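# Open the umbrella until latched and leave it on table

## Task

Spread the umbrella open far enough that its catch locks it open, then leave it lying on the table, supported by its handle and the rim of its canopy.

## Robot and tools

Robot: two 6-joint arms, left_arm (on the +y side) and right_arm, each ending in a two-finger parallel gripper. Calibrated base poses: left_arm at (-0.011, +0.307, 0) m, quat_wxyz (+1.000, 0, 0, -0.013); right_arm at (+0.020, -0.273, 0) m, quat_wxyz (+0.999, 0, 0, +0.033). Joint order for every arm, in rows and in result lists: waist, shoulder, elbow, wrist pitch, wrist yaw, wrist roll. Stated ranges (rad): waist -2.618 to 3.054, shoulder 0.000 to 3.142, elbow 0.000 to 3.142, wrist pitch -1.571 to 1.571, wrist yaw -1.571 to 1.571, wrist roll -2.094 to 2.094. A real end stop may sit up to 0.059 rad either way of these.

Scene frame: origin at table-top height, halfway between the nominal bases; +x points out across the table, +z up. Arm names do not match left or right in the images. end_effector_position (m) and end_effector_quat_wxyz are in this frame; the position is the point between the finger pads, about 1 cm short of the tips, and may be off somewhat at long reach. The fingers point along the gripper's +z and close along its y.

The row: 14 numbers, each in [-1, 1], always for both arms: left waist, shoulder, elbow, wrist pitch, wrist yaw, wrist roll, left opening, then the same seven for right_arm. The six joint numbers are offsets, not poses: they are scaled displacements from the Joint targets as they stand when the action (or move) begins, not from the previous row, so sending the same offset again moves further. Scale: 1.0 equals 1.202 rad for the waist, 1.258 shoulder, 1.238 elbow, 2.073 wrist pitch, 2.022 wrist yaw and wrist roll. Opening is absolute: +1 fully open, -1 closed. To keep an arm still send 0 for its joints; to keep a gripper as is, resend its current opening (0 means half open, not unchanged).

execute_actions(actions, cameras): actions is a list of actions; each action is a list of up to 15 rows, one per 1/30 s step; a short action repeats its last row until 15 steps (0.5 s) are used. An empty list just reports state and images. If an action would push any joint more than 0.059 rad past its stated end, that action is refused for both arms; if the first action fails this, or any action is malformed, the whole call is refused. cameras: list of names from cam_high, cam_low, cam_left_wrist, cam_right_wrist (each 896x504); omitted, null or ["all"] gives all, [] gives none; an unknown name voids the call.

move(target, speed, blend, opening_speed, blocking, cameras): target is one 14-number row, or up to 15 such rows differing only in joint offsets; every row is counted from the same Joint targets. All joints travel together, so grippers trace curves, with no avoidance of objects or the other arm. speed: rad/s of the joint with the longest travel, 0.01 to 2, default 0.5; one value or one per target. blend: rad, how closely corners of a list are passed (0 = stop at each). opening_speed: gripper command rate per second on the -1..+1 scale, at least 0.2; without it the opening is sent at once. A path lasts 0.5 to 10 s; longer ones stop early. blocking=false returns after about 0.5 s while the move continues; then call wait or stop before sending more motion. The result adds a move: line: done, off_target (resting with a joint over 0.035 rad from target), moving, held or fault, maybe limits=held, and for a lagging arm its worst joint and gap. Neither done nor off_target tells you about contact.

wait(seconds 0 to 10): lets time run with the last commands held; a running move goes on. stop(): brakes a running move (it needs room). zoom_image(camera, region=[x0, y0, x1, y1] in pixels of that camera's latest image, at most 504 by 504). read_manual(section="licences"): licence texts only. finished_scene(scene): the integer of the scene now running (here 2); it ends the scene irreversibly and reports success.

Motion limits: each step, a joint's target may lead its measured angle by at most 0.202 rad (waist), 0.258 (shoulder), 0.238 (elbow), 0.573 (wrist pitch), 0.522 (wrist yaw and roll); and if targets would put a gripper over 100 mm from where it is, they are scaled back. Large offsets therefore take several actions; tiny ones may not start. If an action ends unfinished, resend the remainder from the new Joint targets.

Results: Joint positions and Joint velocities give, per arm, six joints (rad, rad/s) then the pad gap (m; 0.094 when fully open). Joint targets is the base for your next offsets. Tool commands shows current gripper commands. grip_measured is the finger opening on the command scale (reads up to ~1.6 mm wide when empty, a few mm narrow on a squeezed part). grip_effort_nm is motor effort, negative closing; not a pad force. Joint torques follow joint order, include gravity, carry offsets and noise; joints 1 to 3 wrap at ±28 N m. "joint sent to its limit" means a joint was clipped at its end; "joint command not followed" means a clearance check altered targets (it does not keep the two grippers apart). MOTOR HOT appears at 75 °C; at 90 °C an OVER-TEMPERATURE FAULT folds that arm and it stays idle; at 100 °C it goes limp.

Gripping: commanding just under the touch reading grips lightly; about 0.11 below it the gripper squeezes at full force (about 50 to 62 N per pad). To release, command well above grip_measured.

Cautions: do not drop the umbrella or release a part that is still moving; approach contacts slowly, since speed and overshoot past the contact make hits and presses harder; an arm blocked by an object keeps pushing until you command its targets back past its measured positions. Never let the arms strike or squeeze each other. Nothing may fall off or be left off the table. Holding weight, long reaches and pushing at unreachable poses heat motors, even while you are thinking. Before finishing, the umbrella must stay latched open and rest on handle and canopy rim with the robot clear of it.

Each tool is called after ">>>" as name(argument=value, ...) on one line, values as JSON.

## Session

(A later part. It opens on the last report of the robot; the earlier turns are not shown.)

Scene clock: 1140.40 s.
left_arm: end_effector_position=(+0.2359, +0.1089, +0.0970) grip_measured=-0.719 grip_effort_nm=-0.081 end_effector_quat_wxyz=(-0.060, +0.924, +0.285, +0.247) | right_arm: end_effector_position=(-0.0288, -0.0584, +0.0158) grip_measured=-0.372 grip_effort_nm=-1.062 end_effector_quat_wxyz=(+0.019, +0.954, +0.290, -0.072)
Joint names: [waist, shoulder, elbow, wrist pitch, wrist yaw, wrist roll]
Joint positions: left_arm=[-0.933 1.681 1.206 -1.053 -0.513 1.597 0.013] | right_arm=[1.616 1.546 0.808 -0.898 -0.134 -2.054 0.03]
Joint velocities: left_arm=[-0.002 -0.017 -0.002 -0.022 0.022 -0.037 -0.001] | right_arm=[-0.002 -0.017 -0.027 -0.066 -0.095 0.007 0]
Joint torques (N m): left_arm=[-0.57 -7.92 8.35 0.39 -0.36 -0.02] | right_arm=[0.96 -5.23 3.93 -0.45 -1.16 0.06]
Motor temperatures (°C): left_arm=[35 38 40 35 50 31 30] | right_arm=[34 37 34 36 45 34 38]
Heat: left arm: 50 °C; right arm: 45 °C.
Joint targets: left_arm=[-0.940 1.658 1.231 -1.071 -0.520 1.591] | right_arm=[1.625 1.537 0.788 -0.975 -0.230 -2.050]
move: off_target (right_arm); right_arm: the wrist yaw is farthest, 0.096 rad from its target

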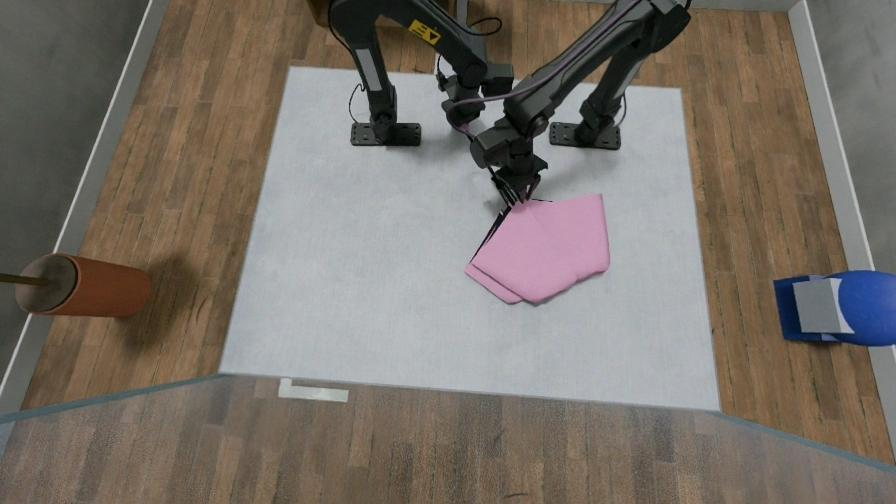

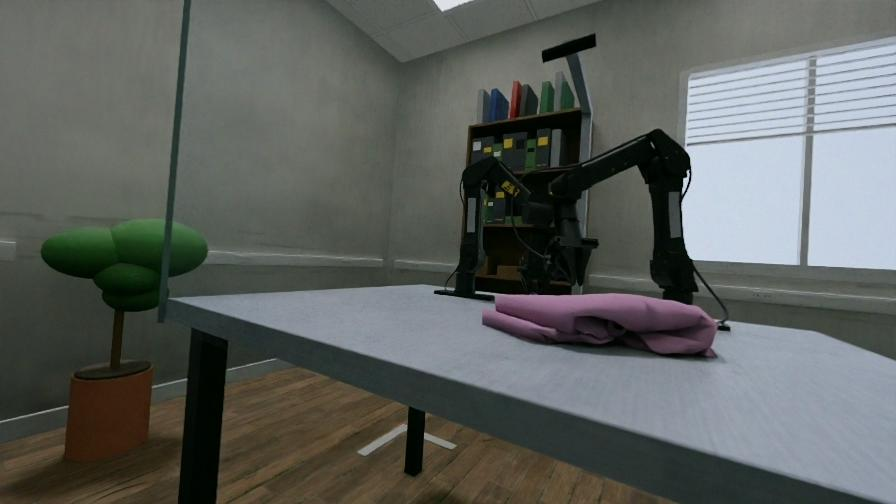

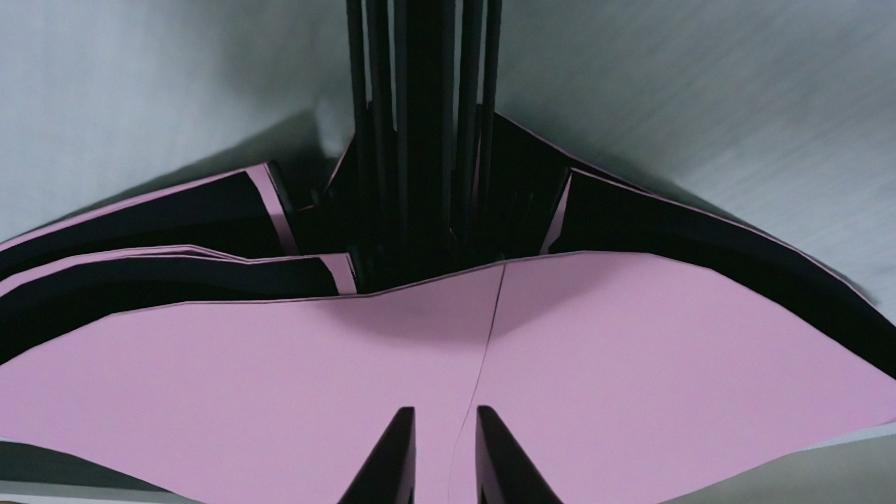

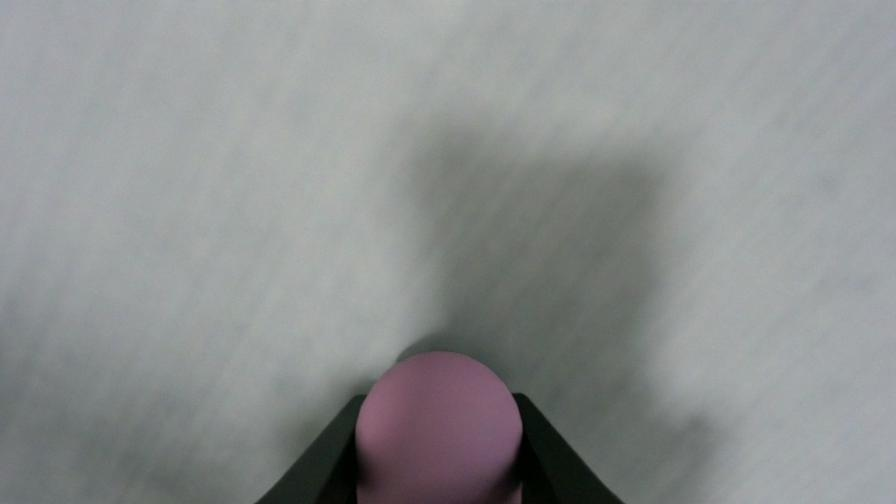

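>>> move(target=[-0.0518, 0.0616, 0.173, -0.0924, 0.2572, -0.0119, -0.72, -0.0075, 0, 0, 0.0371, 0.0475, 0, -0.45], speed=0.4)

>>> zoom_image(camera="cam_left_wrist", region=[200, 0, 700, 504])

Scene clock: 1160.80 s.
left_arm: end_effector_position=(+0.1573, +0.0378, +0.1171) grip_measured=-0.719 grip_effort_nm=-0.085 end_effector_quat_wxyz=(+0.012, +0.963, +0.270, +0.010) | right_arm: end_effector_position=(-0.0266, -0.0580, +0.0155) grip_measured=-0.372 grip_effort_nm=-1.062 end_effector_quat_wxyz=(+0.020, +0.954, +0.290, -0.066)
Joint names: [waist, shoulder, elbow, wrist pitch, wrist yaw, wrist roll]
Joint positions: left_arm=[-0.996 1.717 1.42 -1.245 -0.014 1.572 0.013] | right_arm=[1.616 1.546 0.808 -0.897 -0.122 -2.054 0.03]
Joint velocities: left_arm=[0.007 -0.007 -0.007 -0.081 0.081 -0.066 0] | right_arm=[0.012 0.002 -0.017 -0.081 -0.007 -0.022 -0.001]
Joint torques (N m): left_arm=[-0.49 -5.29 8.51 0.37 0.11 -0.03] | right_arm=[0.03 -5.19 3.93 0.24 -0.19 0.06]
Motor temperatures (°C): left_arm=[35 38 40 35 45 31 30] | right_arm=[34 37 34 35 43 34 38]
Heat: left arm: 45 °C; right arm: 43 °C.
Joint targets: left_arm=[-1.002 1.736 1.445 -1.262 0.001 1.566] | right_arm=[1.616 1.537 0.788 -0.899 -0.134 -2.050]
move: done

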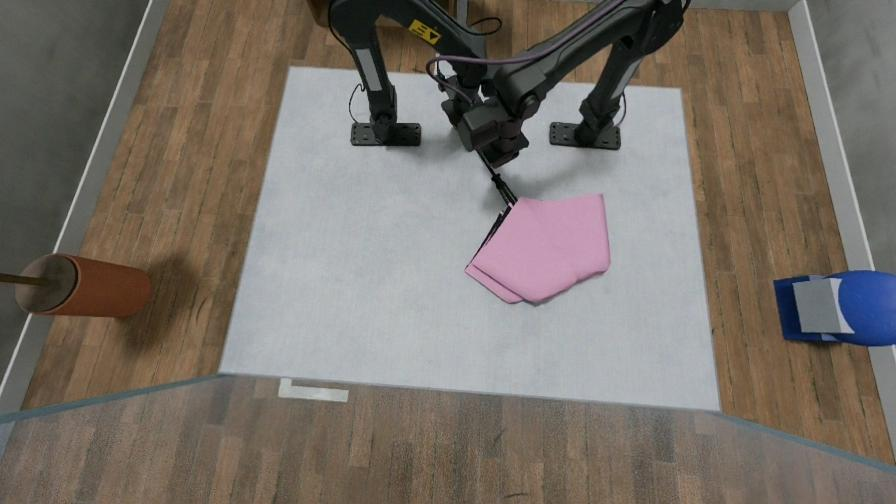

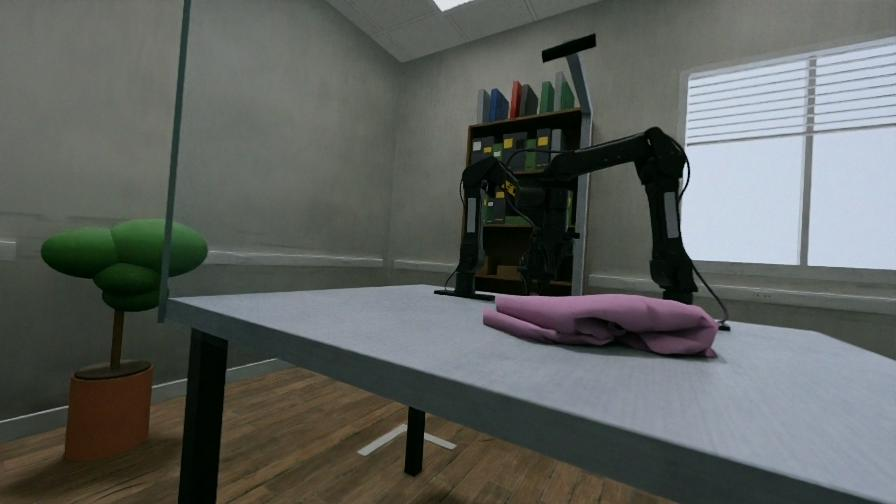

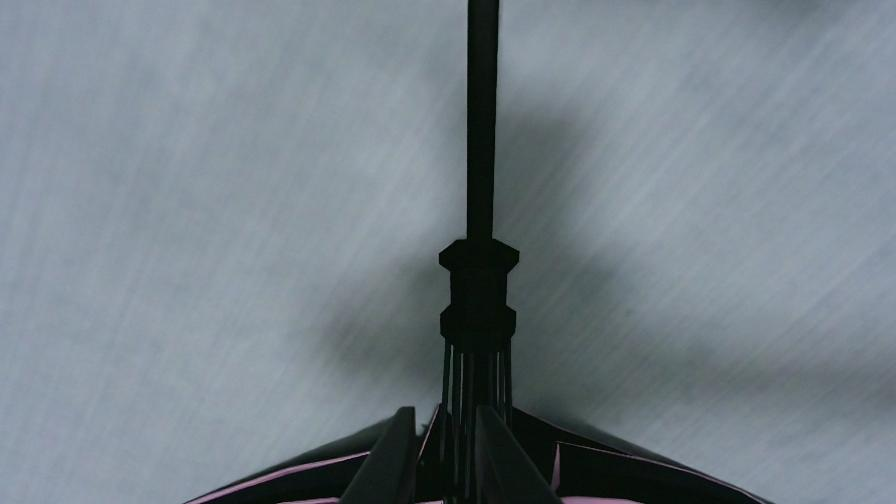

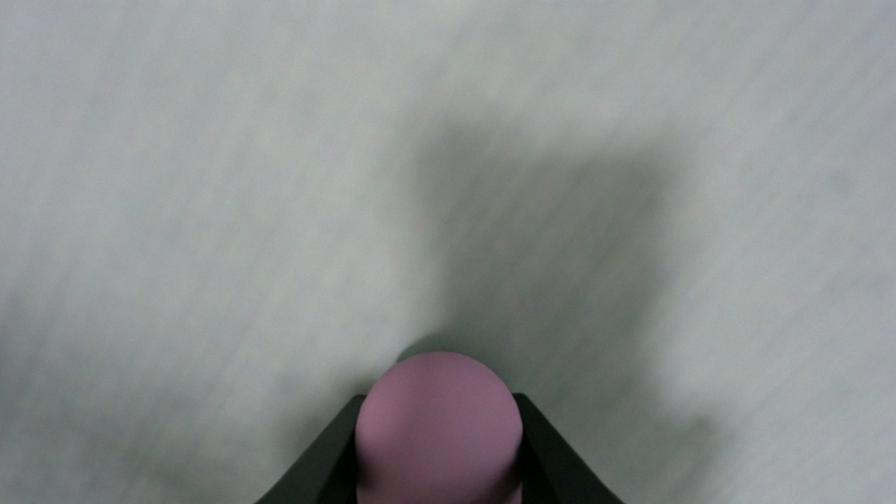

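Scaled by 1.000.

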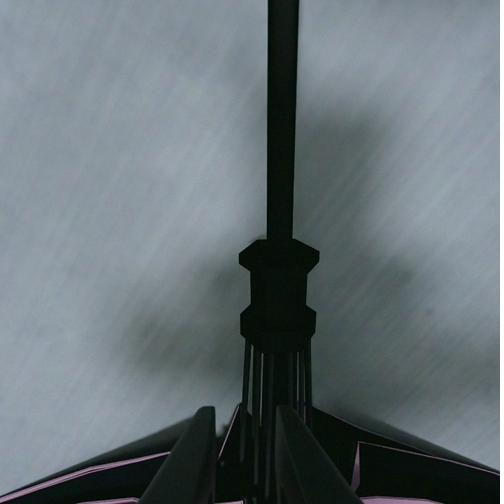

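>>> move(target=[0.0017, -0.0131, -0.0153, -0.0125, 0.0069, -0.0052, 0.0, 0, 0, 0, 0, 0, 0, -0.45], speed=0.3, cameras=["cam_left_wrist"])

Scene clock: 1196.40 s.
left_arm: end_effector_position=(+0.1519, +0.0420, +0.1170) grip_measured=-0.001 grip_effort_nm=0.071 end_effector_quat_wxyz=(+0.001, +0.961, +0.275, +0.000) | right_arm: end_effector_position=(-0.0265, -0.0580, +0.0155) grip_measured=-0.372 grip_effort_nm=-1.062 end_effector_quat_wxyz=(+0.020, +0.954, +0.290, -0.065)
Joint names: [waist, shoulder, elbow, wrist pitch, wrist yaw, wrist roll]
Joint positions: left_arm=[-0.996 1.717 1.42 -1.271 0 1.562 0.047] | right_arm=[1.616 1.546 0.808 -0.897 -0.121 -2.054 0.03]
Joint velocities: left_arm=[-0.007 0.007 -0.012 -0.051 0.022 -0.037 0.001] | right_arm=[-0.002 0.007 0.027 0.007 -0.022 -0.037 -0.001]
Joint torques (N m): left_arm=[-0.31 -6.38 6.86 0.31 0.12 -0.01] | right_arm=[0.03 -5.23 3.9 0.24 -0.21 0.06]
Motor temperatures (°C): left_arm=[34 36 41 35 42 31 30] | right_arm=[34 37 34 35 40 34 38]
Heat: left arm: 42 °C; right arm: 40 °C.
Joint targets: left_arm=[-1.000 1.719 1.426 -1.288 0.014 1.556] | right_arm=[1.616 1.537 0.788 -0.899 -0.134 -2.050]
move: done
Images, in order (width x height): cam_left_wrist 896x504.

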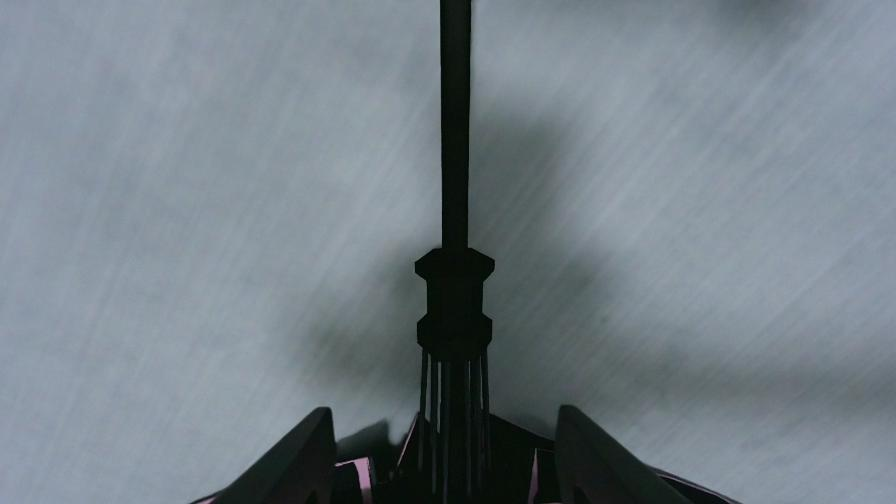

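>>> move(target=[0, 0.021, -0.1476, 0.1096, 0, 0, 0.0, 0, 0, 0, 0, 0, 0, -0.45], speed=0.3, cameras=["cam_left_wrist"])

Scene clock: 1202.53 s.
left_arm: end_effector_position=(+0.1546, +0.0372, +0.0732) grip_measured=-0.001 grip_effort_nm=0.061 end_effector_quat_wxyz=(+0.017, +0.961, +0.275, +0.004) | right_arm: end_effector_position=(-0.0265, -0.0580, +0.0155) grip_measured=-0.372 grip_effort_nm=-1.072 end_effector_quat_wxyz=(+0.020, +0.954, +0.290, -0.065)
Joint names: [waist, shoulder, elbow, wrist pitch, wrist yaw, wrist roll]
Joint positions: left_arm=[-0.996 1.731 1.259 -1.064 0.001 1.562 0.047] | right_arm=[1.616 1.546 0.808 -0.897 -0.121 -2.054 0.03]
Joint velocities: left_arm=[-0.007 0.012 -0.002 -0.007 -0.007 0.051 -0.001] | right_arm=[0.012 0.012 -0.002 0.037 0.022 -0.007 -0.001]
Joint torques (N m): left_arm=[-0.31 -5.56 5.03 0.6 0.11 -0.03] | right_arm=[0.03 -5.22 3.92 0.24 -0.21 0.07]
Motor temperatures (°C): left_arm=[34 36 41 35 41 31 30] | right_arm=[34 37 34 35 40 34 38]
Heat: left arm: 41 °C; right arm: 40 °C.
Joint targets: left_arm=[-1.000 1.746 1.244 -1.061 0.014 1.556] | right_arm=[1.616 1.537 0.788 -0.899 -0.134 -2.050]
move: done
Images, in order (width x height): cam_left_wrist 896x504.

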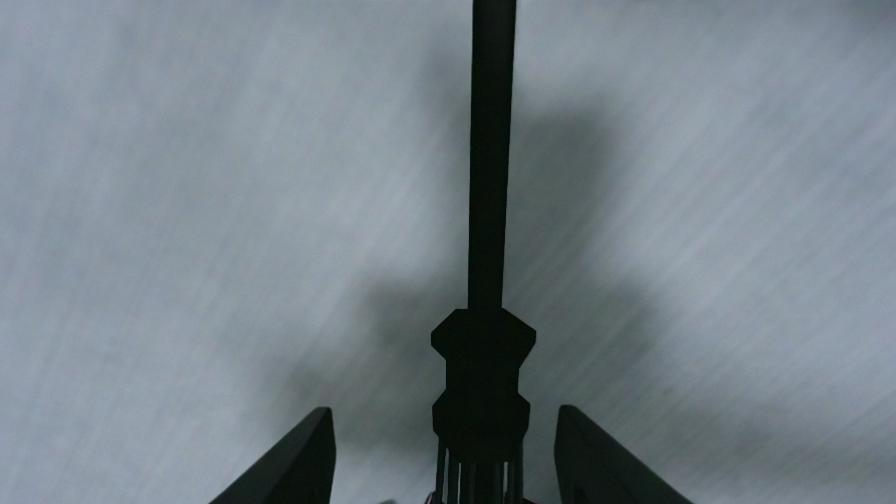

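>>> move(target=[0, 0.0509, -0.1171, 0.0839, 0, 0, 0.0, 0, 0, 0, 0, 0, 0, -0.45], speed=0.2, cameras=["cam_left_wrist"])

Scene clock: 1209.07 s.
left_arm: end_effector_position=(+0.1496, +0.0454, +0.0204) grip_measured=-0.001 grip_effort_nm=0.076 end_effector_quat_wxyz=(+0.000, +0.961, +0.275, +0.000) | right_arm: end_effector_position=(-0.0265, -0.0580, +0.0155) grip_measured=-0.372 grip_effort_nm=-1.057 end_effector_quat_wxyz=(+0.020, +0.954, +0.290, -0.065)
Joint names: [waist, shoulder, elbow, wrist pitch, wrist yaw, wrist roll]
Joint positions: left_arm=[-0.996 1.794 1.114 -0.891 0.001 1.562 0.047] | right_arm=[1.616 1.546 0.808 -0.897 -0.121 -2.054 0.03]
Joint velocities: left_arm=[-0.002 -0.012 0.002 0.022 -0.037 0.007 0] | right_arm=[0.007 -0.002 -0.022 0.037 0.051 -0.037 -0.001]
Joint torques (N m): left_arm=[-0.31 -5.6 4.62 0.52 0.12 -0.02] | right_arm=[-0.02 -5.22 3.9 0.26 -0.2 0.05]
Motor temperatures (°C): left_arm=[34 36 40 35 41 31 30] | right_arm=[34 37 34 34 40 34 38]
Heat: left arm: 41 °C; right arm: 40 °C.
Joint targets: left_arm=[-1.000 1.810 1.099 -0.887 0.014 1.556] | right_arm=[1.616 1.537 0.788 -0.899 -0.134 -2.050]
move: done
Images, in order (width x height): cam_left_wrist 896x504.

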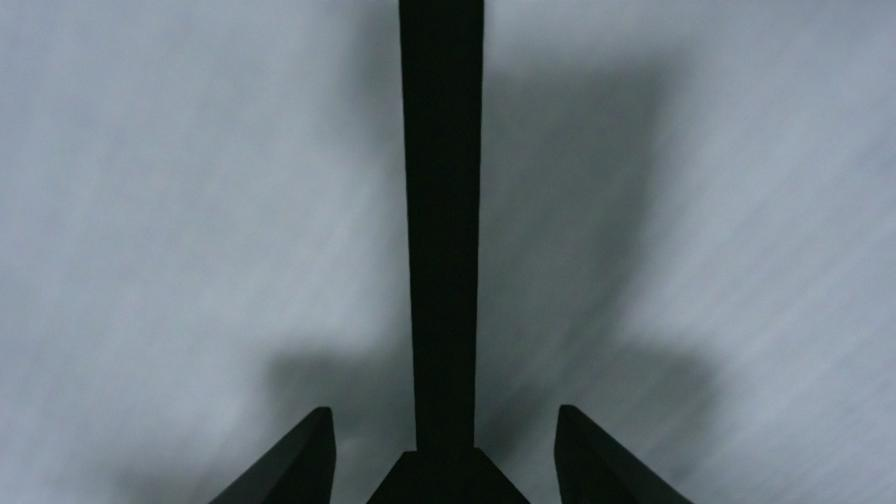

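>>> move(target=[-0.015, 0, 0, 0, 0, 0, -0.3, 0, 0, 0, 0, 0, 0, -0.45], speed=0.2, opening_speed=0.5, cameras=["cam_left_wrist"])

Scene clock: 1214.37 s.
left_arm: end_effector_position=(+0.1457, +0.0427, +0.0204) grip_measured=-0.299 grip_effort_nm=-0.081 end_effector_quat_wxyz=(+0.001, +0.963, +0.268, +0.000) | right_arm: end_effector_position=(-0.0265, -0.0580, +0.0155) grip_measured=-0.372 grip_effort_nm=-1.067 end_effector_quat_wxyz=(+0.020, +0.954, +0.290, -0.065)
Joint names: [waist, shoulder, elbow, wrist pitch, wrist yaw, wrist roll]
Joint positions: left_arm=[-1.012 1.794 1.114 -0.889 0.001 1.562 0.033] | right_arm=[1.616 1.546 0.808 -0.897 -0.121 -2.054 0.03]
Joint velocities: left_arm=[-0.012 -0.012 -0.012 -0.037 0.037 0.007 0] | right_arm=[-0.007 -0.012 0.012 -0.022 0.037 0.037 -0.001]
Joint torques (N m): left_arm=[-0.53 -5.6 4.6 0.51 0.11 -0.02] | right_arm=[-0.01 -5.18 3.96 0.24 -0.2 0.06]
Motor temperatures (°C): left_arm=[34 36 40 35 41 31 30] | right_arm=[34 37 34 34 39 34 38]
Heat: left arm: 41 °C; right arm: 39 °C.
Joint targets: left_arm=[-1.018 1.810 1.099 -0.887 0.014 1.556] | right_arm=[1.616 1.537 0.788 -0.899 -0.134 -2.050]
move: done
Images, in order (width x height): cam_left_wrist 896x504.

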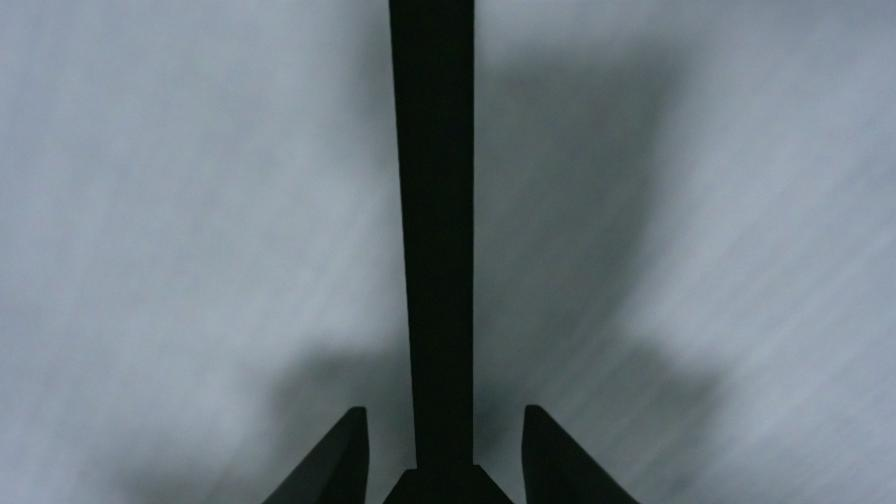

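>>> move(target=[0, 0, 0, 0, 0, -0.009, -0.42, 0, 0, 0, 0, 0, 0, -0.45], speed=0.2, opening_speed=0.2, cameras=["cam_left_wrist"])

Scene clock: 1218.03 s.
left_arm: end_effector_position=(+0.1457, +0.0427, +0.0204) grip_measured=-0.417 grip_effort_nm=-0.188 end_effector_quat_wxyz=(+0.001, +0.961, +0.276, +0.000) | right_arm: end_effector_position=(-0.0264, -0.0580, +0.0155) grip_measured=-0.372 grip_effort_nm=-1.062 end_effector_quat_wxyz=(+0.020, +0.954, +0.290, -0.065)
Joint names: [waist, shoulder, elbow, wrist pitch, wrist yaw, wrist roll]
Joint positions: left_arm=[-1.012 1.794 1.114 -0.889 0.001 1.546 0.027] | right_arm=[1.616 1.546 0.808 -0.897 -0.121 -2.054 0.03]
Joint velocities: left_arm=[-0.002 0.002 0.002 -0.022 -0.11 -0.037 0.001] | right_arm=[0.002 -0.017 0.002 -0.022 0.051 -0.037 0]
Joint torques (N m): left_arm=[-0.54 -5.6 4.62 0.51 0.11 -0.06] | right_arm=[0.01 -5.22 3.9 0.25 -0.22 0.06]
Motor temperatures (°C): left_arm=[34 36 40 34 41 31 30] | right_arm=[34 37 34 34 39 34 38]
Heat: left arm: 41 °C; right arm: 39 °C.
Joint targets: left_arm=[-1.018 1.810 1.099 -0.887 0.014 1.538] | right_arm=[1.616 1.537 0.788 -0.899 -0.134 -2.050]
move: done
Images, in order (width x height): cam_left_wrist 896x504.

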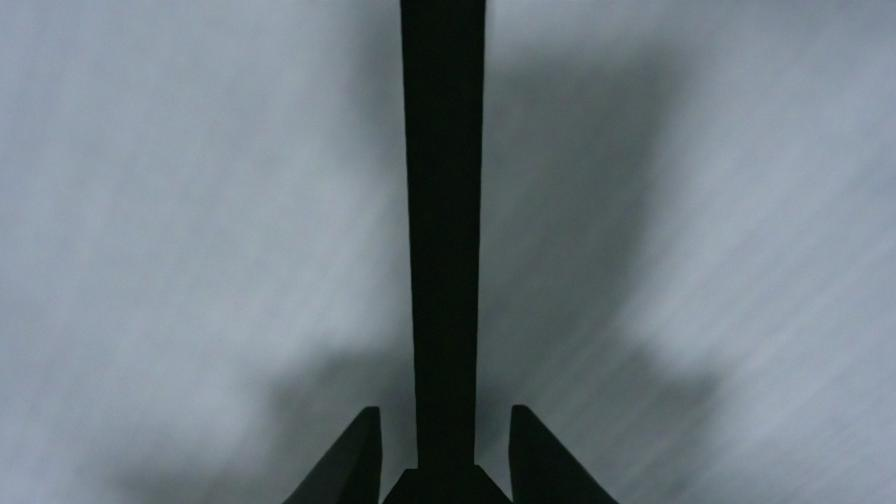

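>>> move(target=[0, 0, 0, 0, 0, 0, -0.56, 0, 0, 0, 0, 0, 0, -0.45], speed=0.2, opening_speed=0.2, cameras=["cam_left_wrist"])

Scene clock: 1220.27 s.
left_arm: end_effector_position=(+0.1457, +0.0427, +0.0204) grip_measured=-0.464 grip_effort_nm=-1.043 end_effector_quat_wxyz=(+0.001, +0.961, +0.276, +0.000) | right_arm: end_effector_position=(-0.0264, -0.0580, +0.0155) grip_measured=-0.372 grip_effort_nm=-1.067 end_effector_quat_wxyz=(+0.020, +0.954, +0.290, -0.065)
Joint names: [waist, shoulder, elbow, wrist pitch, wrist yaw, wrist roll]
Joint positions: left_arm=[-1.012 1.794 1.114 -0.889 0.001 1.546 0.025] | right_arm=[1.616 1.546 0.808 -0.897 -0.121 -2.054 0.03]
Joint velocities: left_arm=[-0.017 -0.007 -0.012 0.037 -0.022 -0.022 0.001] | right_arm=[-0.002 -0.017 -0.007 -0.007 0.022 -0.081 0]
Joint torques (N m): left_arm=[-0.54 -5.6 4.6 0.51 0.12 -0.05] | right_arm=[0.06 -5.2 3.86 0.24 -0.21 0.06]
Motor temperatures (°C): left_arm=[34 36 40 34 41 31 30] | right_arm=[34 37 34 34 39 34 38]
Heat: left arm: 41 °C; right arm: 39 °C.
Joint targets: left_arm=[-1.018 1.810 1.099 -0.887 0.014 1.538] | right_arm=[1.616 1.537 0.788 -0.899 -0.134 -2.050]
move: done
Images, in order (width x height): cam_left_wrist 896x504.

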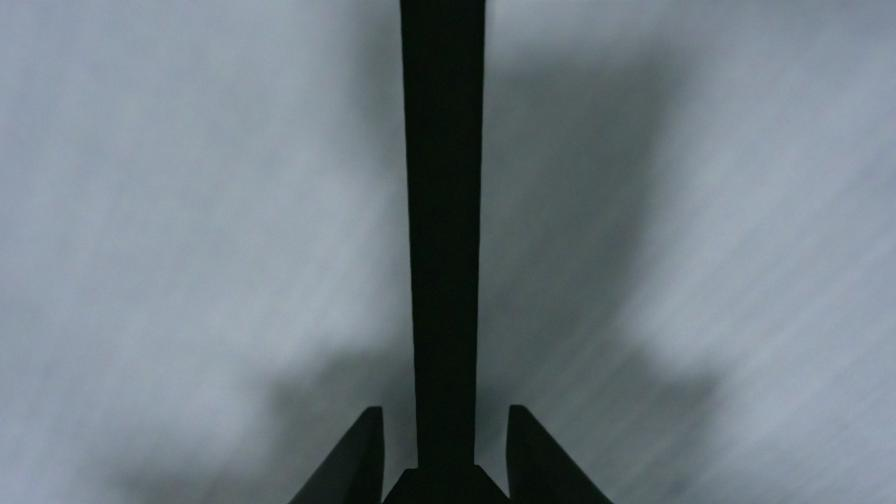

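>>> move(target=[-0.1473, -0.0525, 0.1745, -0.1264, -0.1429, -0.091, -0.56, 0, -0.017, 0.0208, -0.0228, 0, 0, -0.45], speed=0.15)

Scene clock: 1234.57 s.
left_arm: end_effector_position=(+0.1422, +0.0405, +0.0670) grip_measured=-0.465 grip_effort_nm=-1.043 end_effector_quat_wxyz=(-0.043, +0.951, +0.278, +0.132) | right_arm: end_effector_position=(-0.0258, -0.0616, +0.0194) grip_measured=-0.372 grip_effort_nm=-1.062 end_effector_quat_wxyz=(+0.022, +0.954, +0.291, -0.065)
Joint names: [waist, shoulder, elbow, wrist pitch, wrist yaw, wrist roll]
Joint positions: left_arm=[-1.181 1.786 1.273 -1.123 -0.27 1.358 0.025] | right_arm=[1.616 1.528 0.808 -0.92 -0.12 -2.055 0.029]
Joint velocities: left_arm=[-0.012 0.017 -0.012 0.051 0.037 0.022 -0.001] | right_arm=[0.007 0.007 0.002 -0.022 -0.022 -0.007 -0.001]
Joint torques (N m): left_arm=[-1.22 -10.14 9.48 0.07 -0.22 0] | right_arm=[0.03 -5.37 6.11 0 -0.25 0.05]
Motor temperatures (°C): left_arm=[34 36 40 34 40 31 31] | right_arm=[34 37 34 34 39 34 38]
Heat: left arm: 40 °C; right arm: 39 °C.
Joint targets: left_arm=[-1.195 1.744 1.315 -1.149 -0.274 1.354] | right_arm=[1.616 1.515 0.814 -0.946 -0.134 -2.050]
move: off_target (left_arm); left_arm: the shoulder is farthest, 0.042 rad from its target

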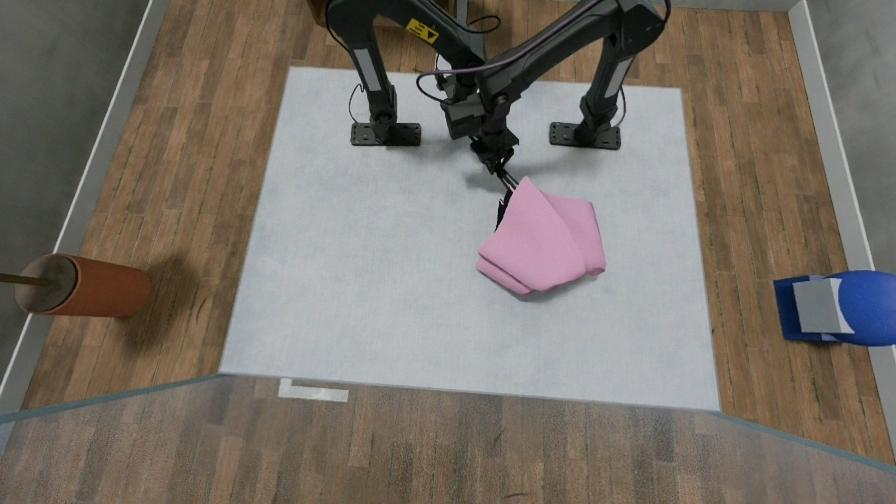

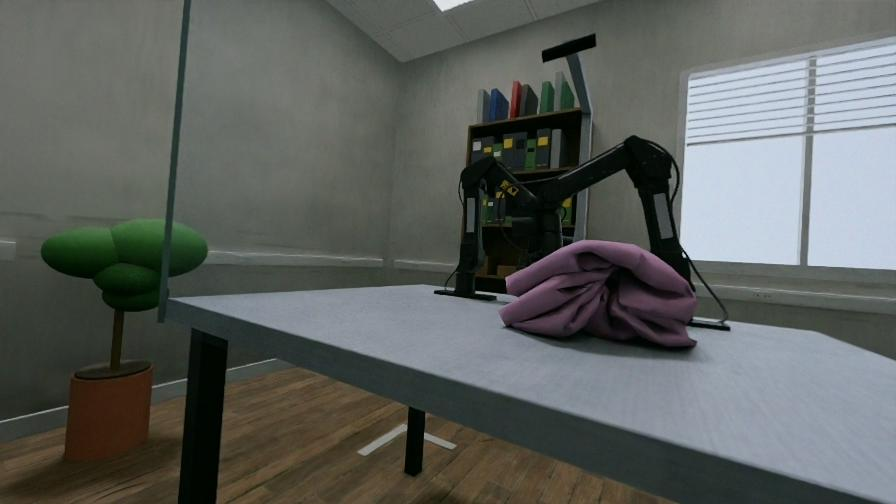

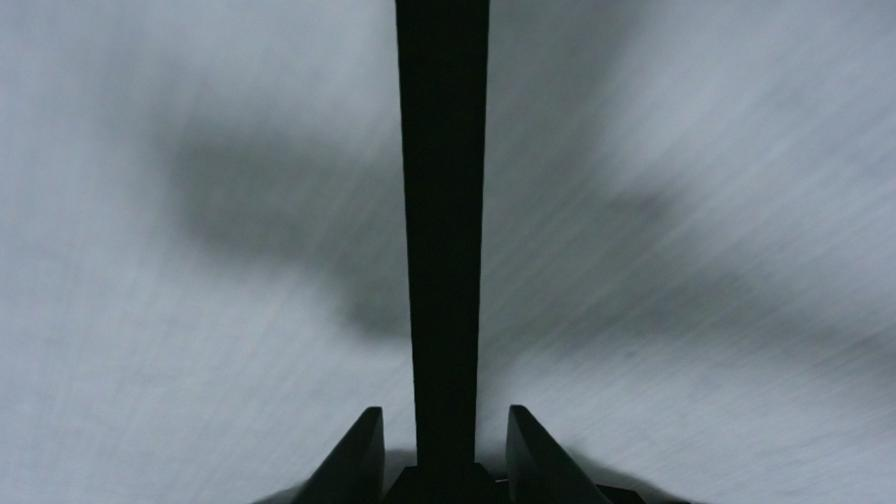

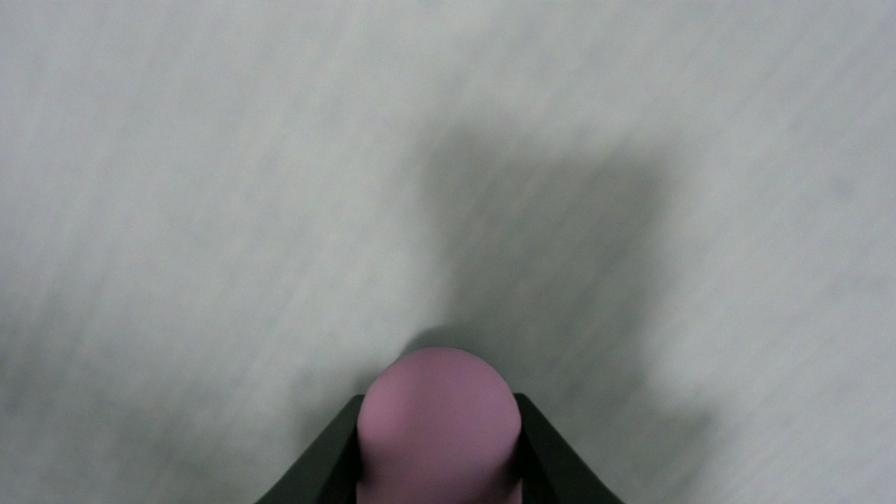

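>>> move(target=[-0.1306, 0.0525, 0.1809, -0.1428, -0.1078, -0.094, -0.56, 0, -0.0095, 0.0363, -0.0222, 0, 0, -0.45], speed=0.15)

>>> zoom_image(camera="cam_low", region=[400, 120, 760, 400])

Scene clock: 1246.07 s.
left_arm: end_effector_position=(+0.1360, +0.0355, +0.0969) grip_measured=-0.465 grip_effort_nm=-1.033 end_effector_quat_wxyz=(-0.047, +0.943, +0.278, +0.175) | right_arm: end_effector_position=(-0.0252, -0.0645, +0.0226) grip_measured=-0.373 grip_effort_nm=-1.062 end_effector_quat_wxyz=(+0.029, +0.955, +0.289, -0.065)
Joint names: [waist, shoulder, elbow, wrist pitch, wrist yaw, wrist roll]
Joint positions: left_arm=[-1.252 1.786 1.374 -1.254 -0.352 1.274 0.025] | right_arm=[1.616 1.523 0.817 -0.946 -0.118 -2.053 0.029]
Joint velocities: left_arm=[-0.007 -0.007 0.017 0.037 -0.022 -0.037 0] | right_arm=[-0.037 0.002 -0.027 -0.037 -0.066 0.037 0]
Joint torques (N m): left_arm=[0.02 -6.98 5.98 0.29 -0.23 0.06] | right_arm=[0.05 -5.42 7.46 0.01 -0.23 0.04]
Motor temperatures (°C): left_arm=[34 38 40 34 39 31 32] | right_arm=[34 37 34 34 38 34 38]
Heat: left arm: 40 °C; right arm: 38 °C.
Joint targets: left_arm=[-1.252 1.786 1.373 -1.254 -0.352 1.275] | right_arm=[1.616 1.509 0.837 -0.969 -0.134 -2.050]
move: held (left_arm; a check stopped the path), off_target (right_arm; braked when a check withheld steps of left_arm); limits=held; left_arm: the wrist pitch is farthest, 0.191 rad from its target; right_arm: the wrist pitch is farthest, 0.046 rad from its target
joint command not followed: on one or more control steps a check withheld the commanded joint targets of the left arm, and it was not sent them on those steps.
cause: the commanded joint targets, or the way to them, would bring a part of the robot too close to another arm (this arm's wrist camera and the right arm's wrist (the part past the wrist yaw)).

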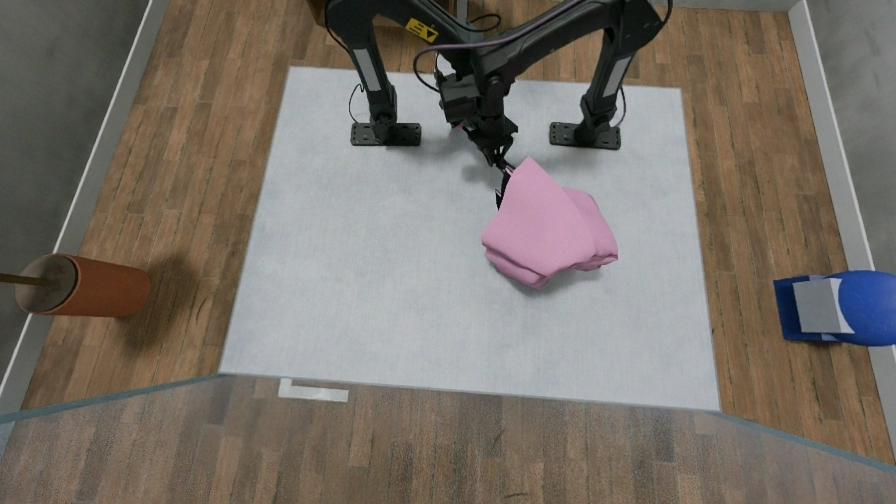

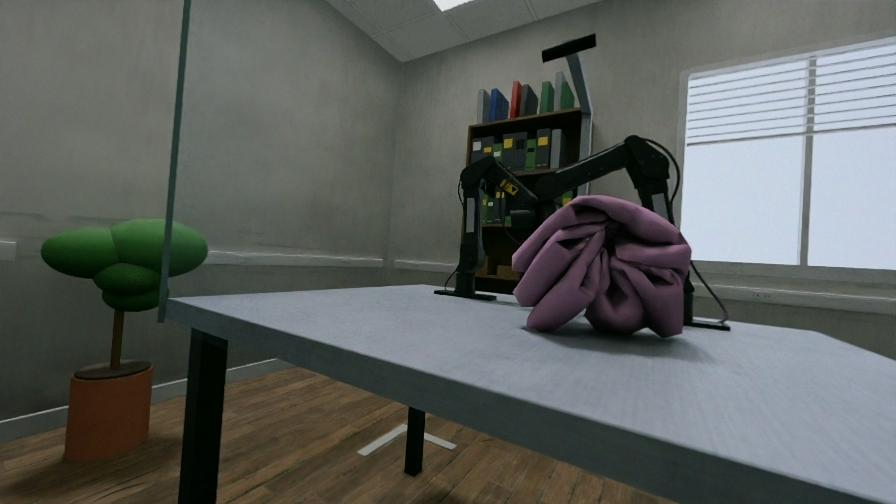

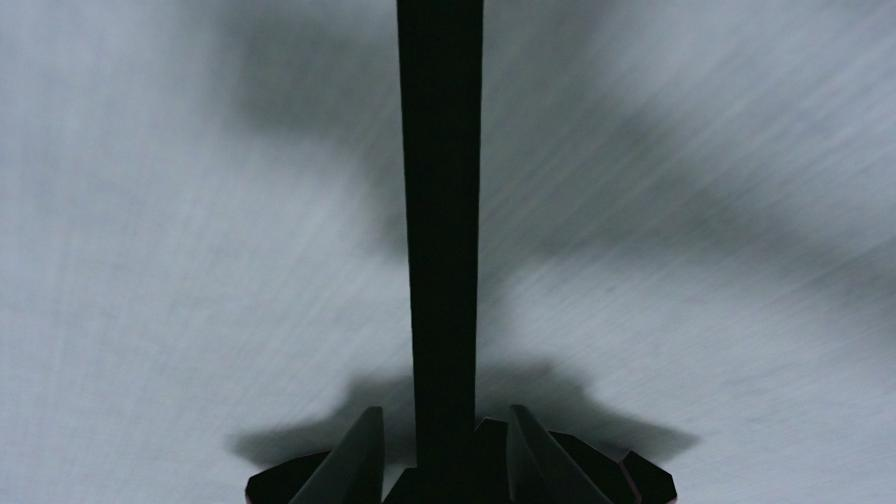

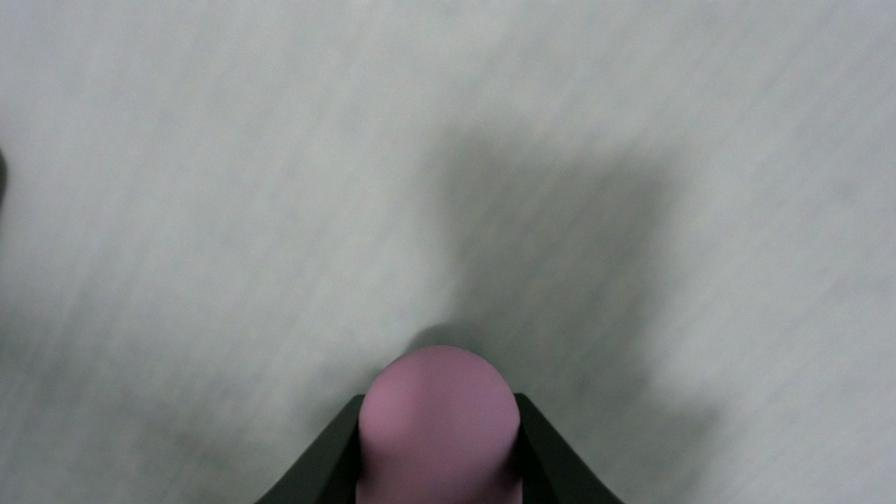

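Scaled by 1.400 from the camera's 896x504 image, which has a finer 1280x720 frame.

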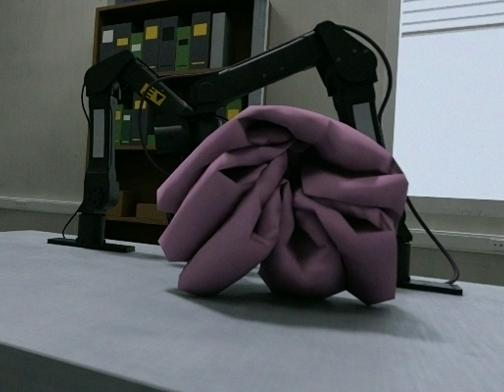

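>>> move(target=[0, 0, 0, 0, 0, 0, -0.56, 0.2304, -0.1105, -0.088, 0.0487, 0.1726, 0.1345, -0.45], speed=0.15)

Scene clock: 1272.03 s.
left_arm: end_effector_position=(+0.1335, +0.0343, +0.0959) grip_measured=-0.465 grip_effort_nm=-1.038 end_effector_quat_wxyz=(-0.046, +0.944, +0.280, +0.167) | right_arm: end_effector_position=(-0.0330, -0.0677, +0.0305) grip_measured=-0.373 grip_effort_nm=-1.072 end_effector_quat_wxyz=(-0.017, +0.952, +0.294, +0.078)
Joint names: [waist, shoulder, elbow, wrist pitch, wrist yaw, wrist roll]
Joint positions: left_arm=[-1.252 1.786 1.374 -1.252 -0.335 1.273 0.025] | right_arm=[1.886 1.398 0.741 -0.892 0.158 -1.79 0.029]
Joint velocities: left_arm=[0.012 -0.022 0.002 0.007 0.007 -0.037 0] | right_arm=[0.017 -0.027 0.007 -0.022 0.037 0.007 0]
Joint torques (N m): left_arm=[-0.01 -6.94 6 0.26 -0.38 0.07] | right_arm=[0.7 -5.76 4.79 0.63 0.76 0.15]
Motor temperatures (°C): left_arm=[34 38 39 34 39 31 32] | right_arm=[34 37 34 34 38 34 38]
Heat: left arm: 39 °C; right arm: 38 °C.
Joint targets: left_arm=[-1.252 1.786 1.373 -1.254 -0.352 1.275] | right_arm=[1.893 1.370 0.728 -0.869 0.215 -1.778]
move: off_target (right_arm); right_arm: the wrist yaw is farthest, 0.057 rad from its target

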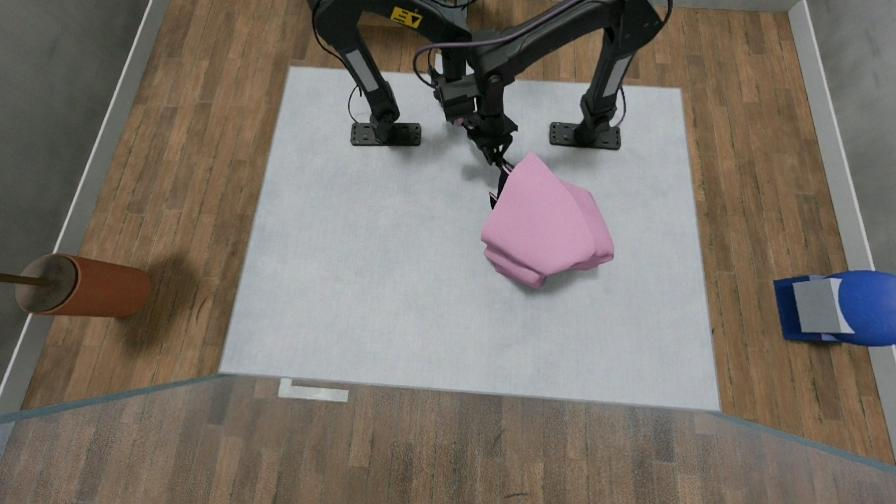

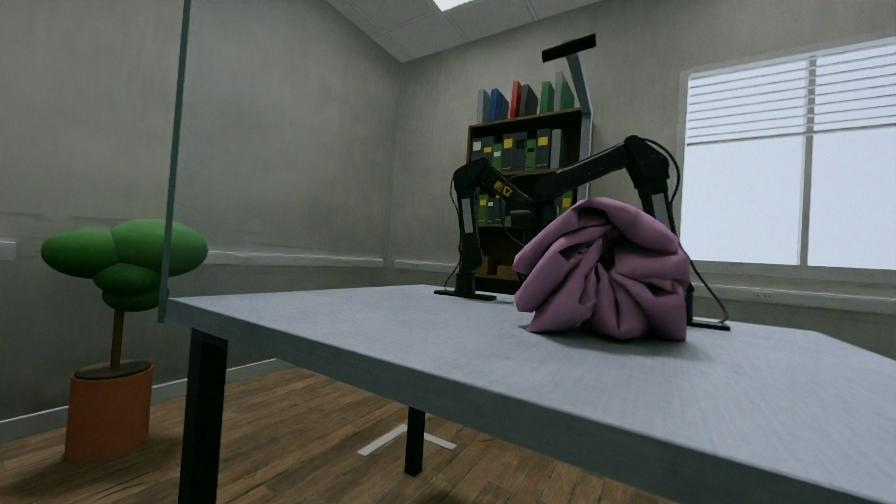

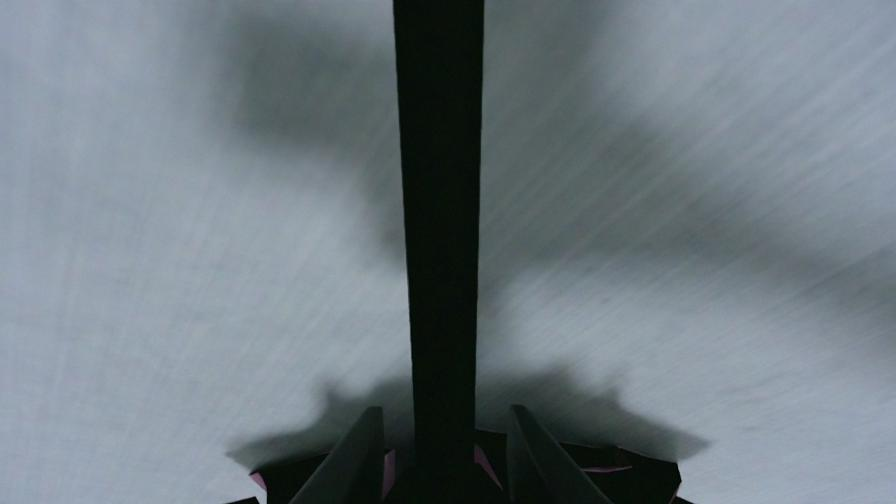

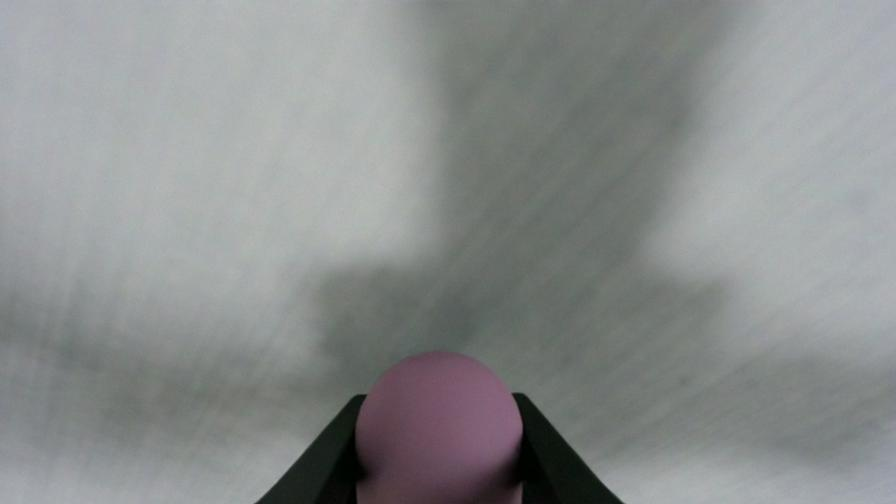

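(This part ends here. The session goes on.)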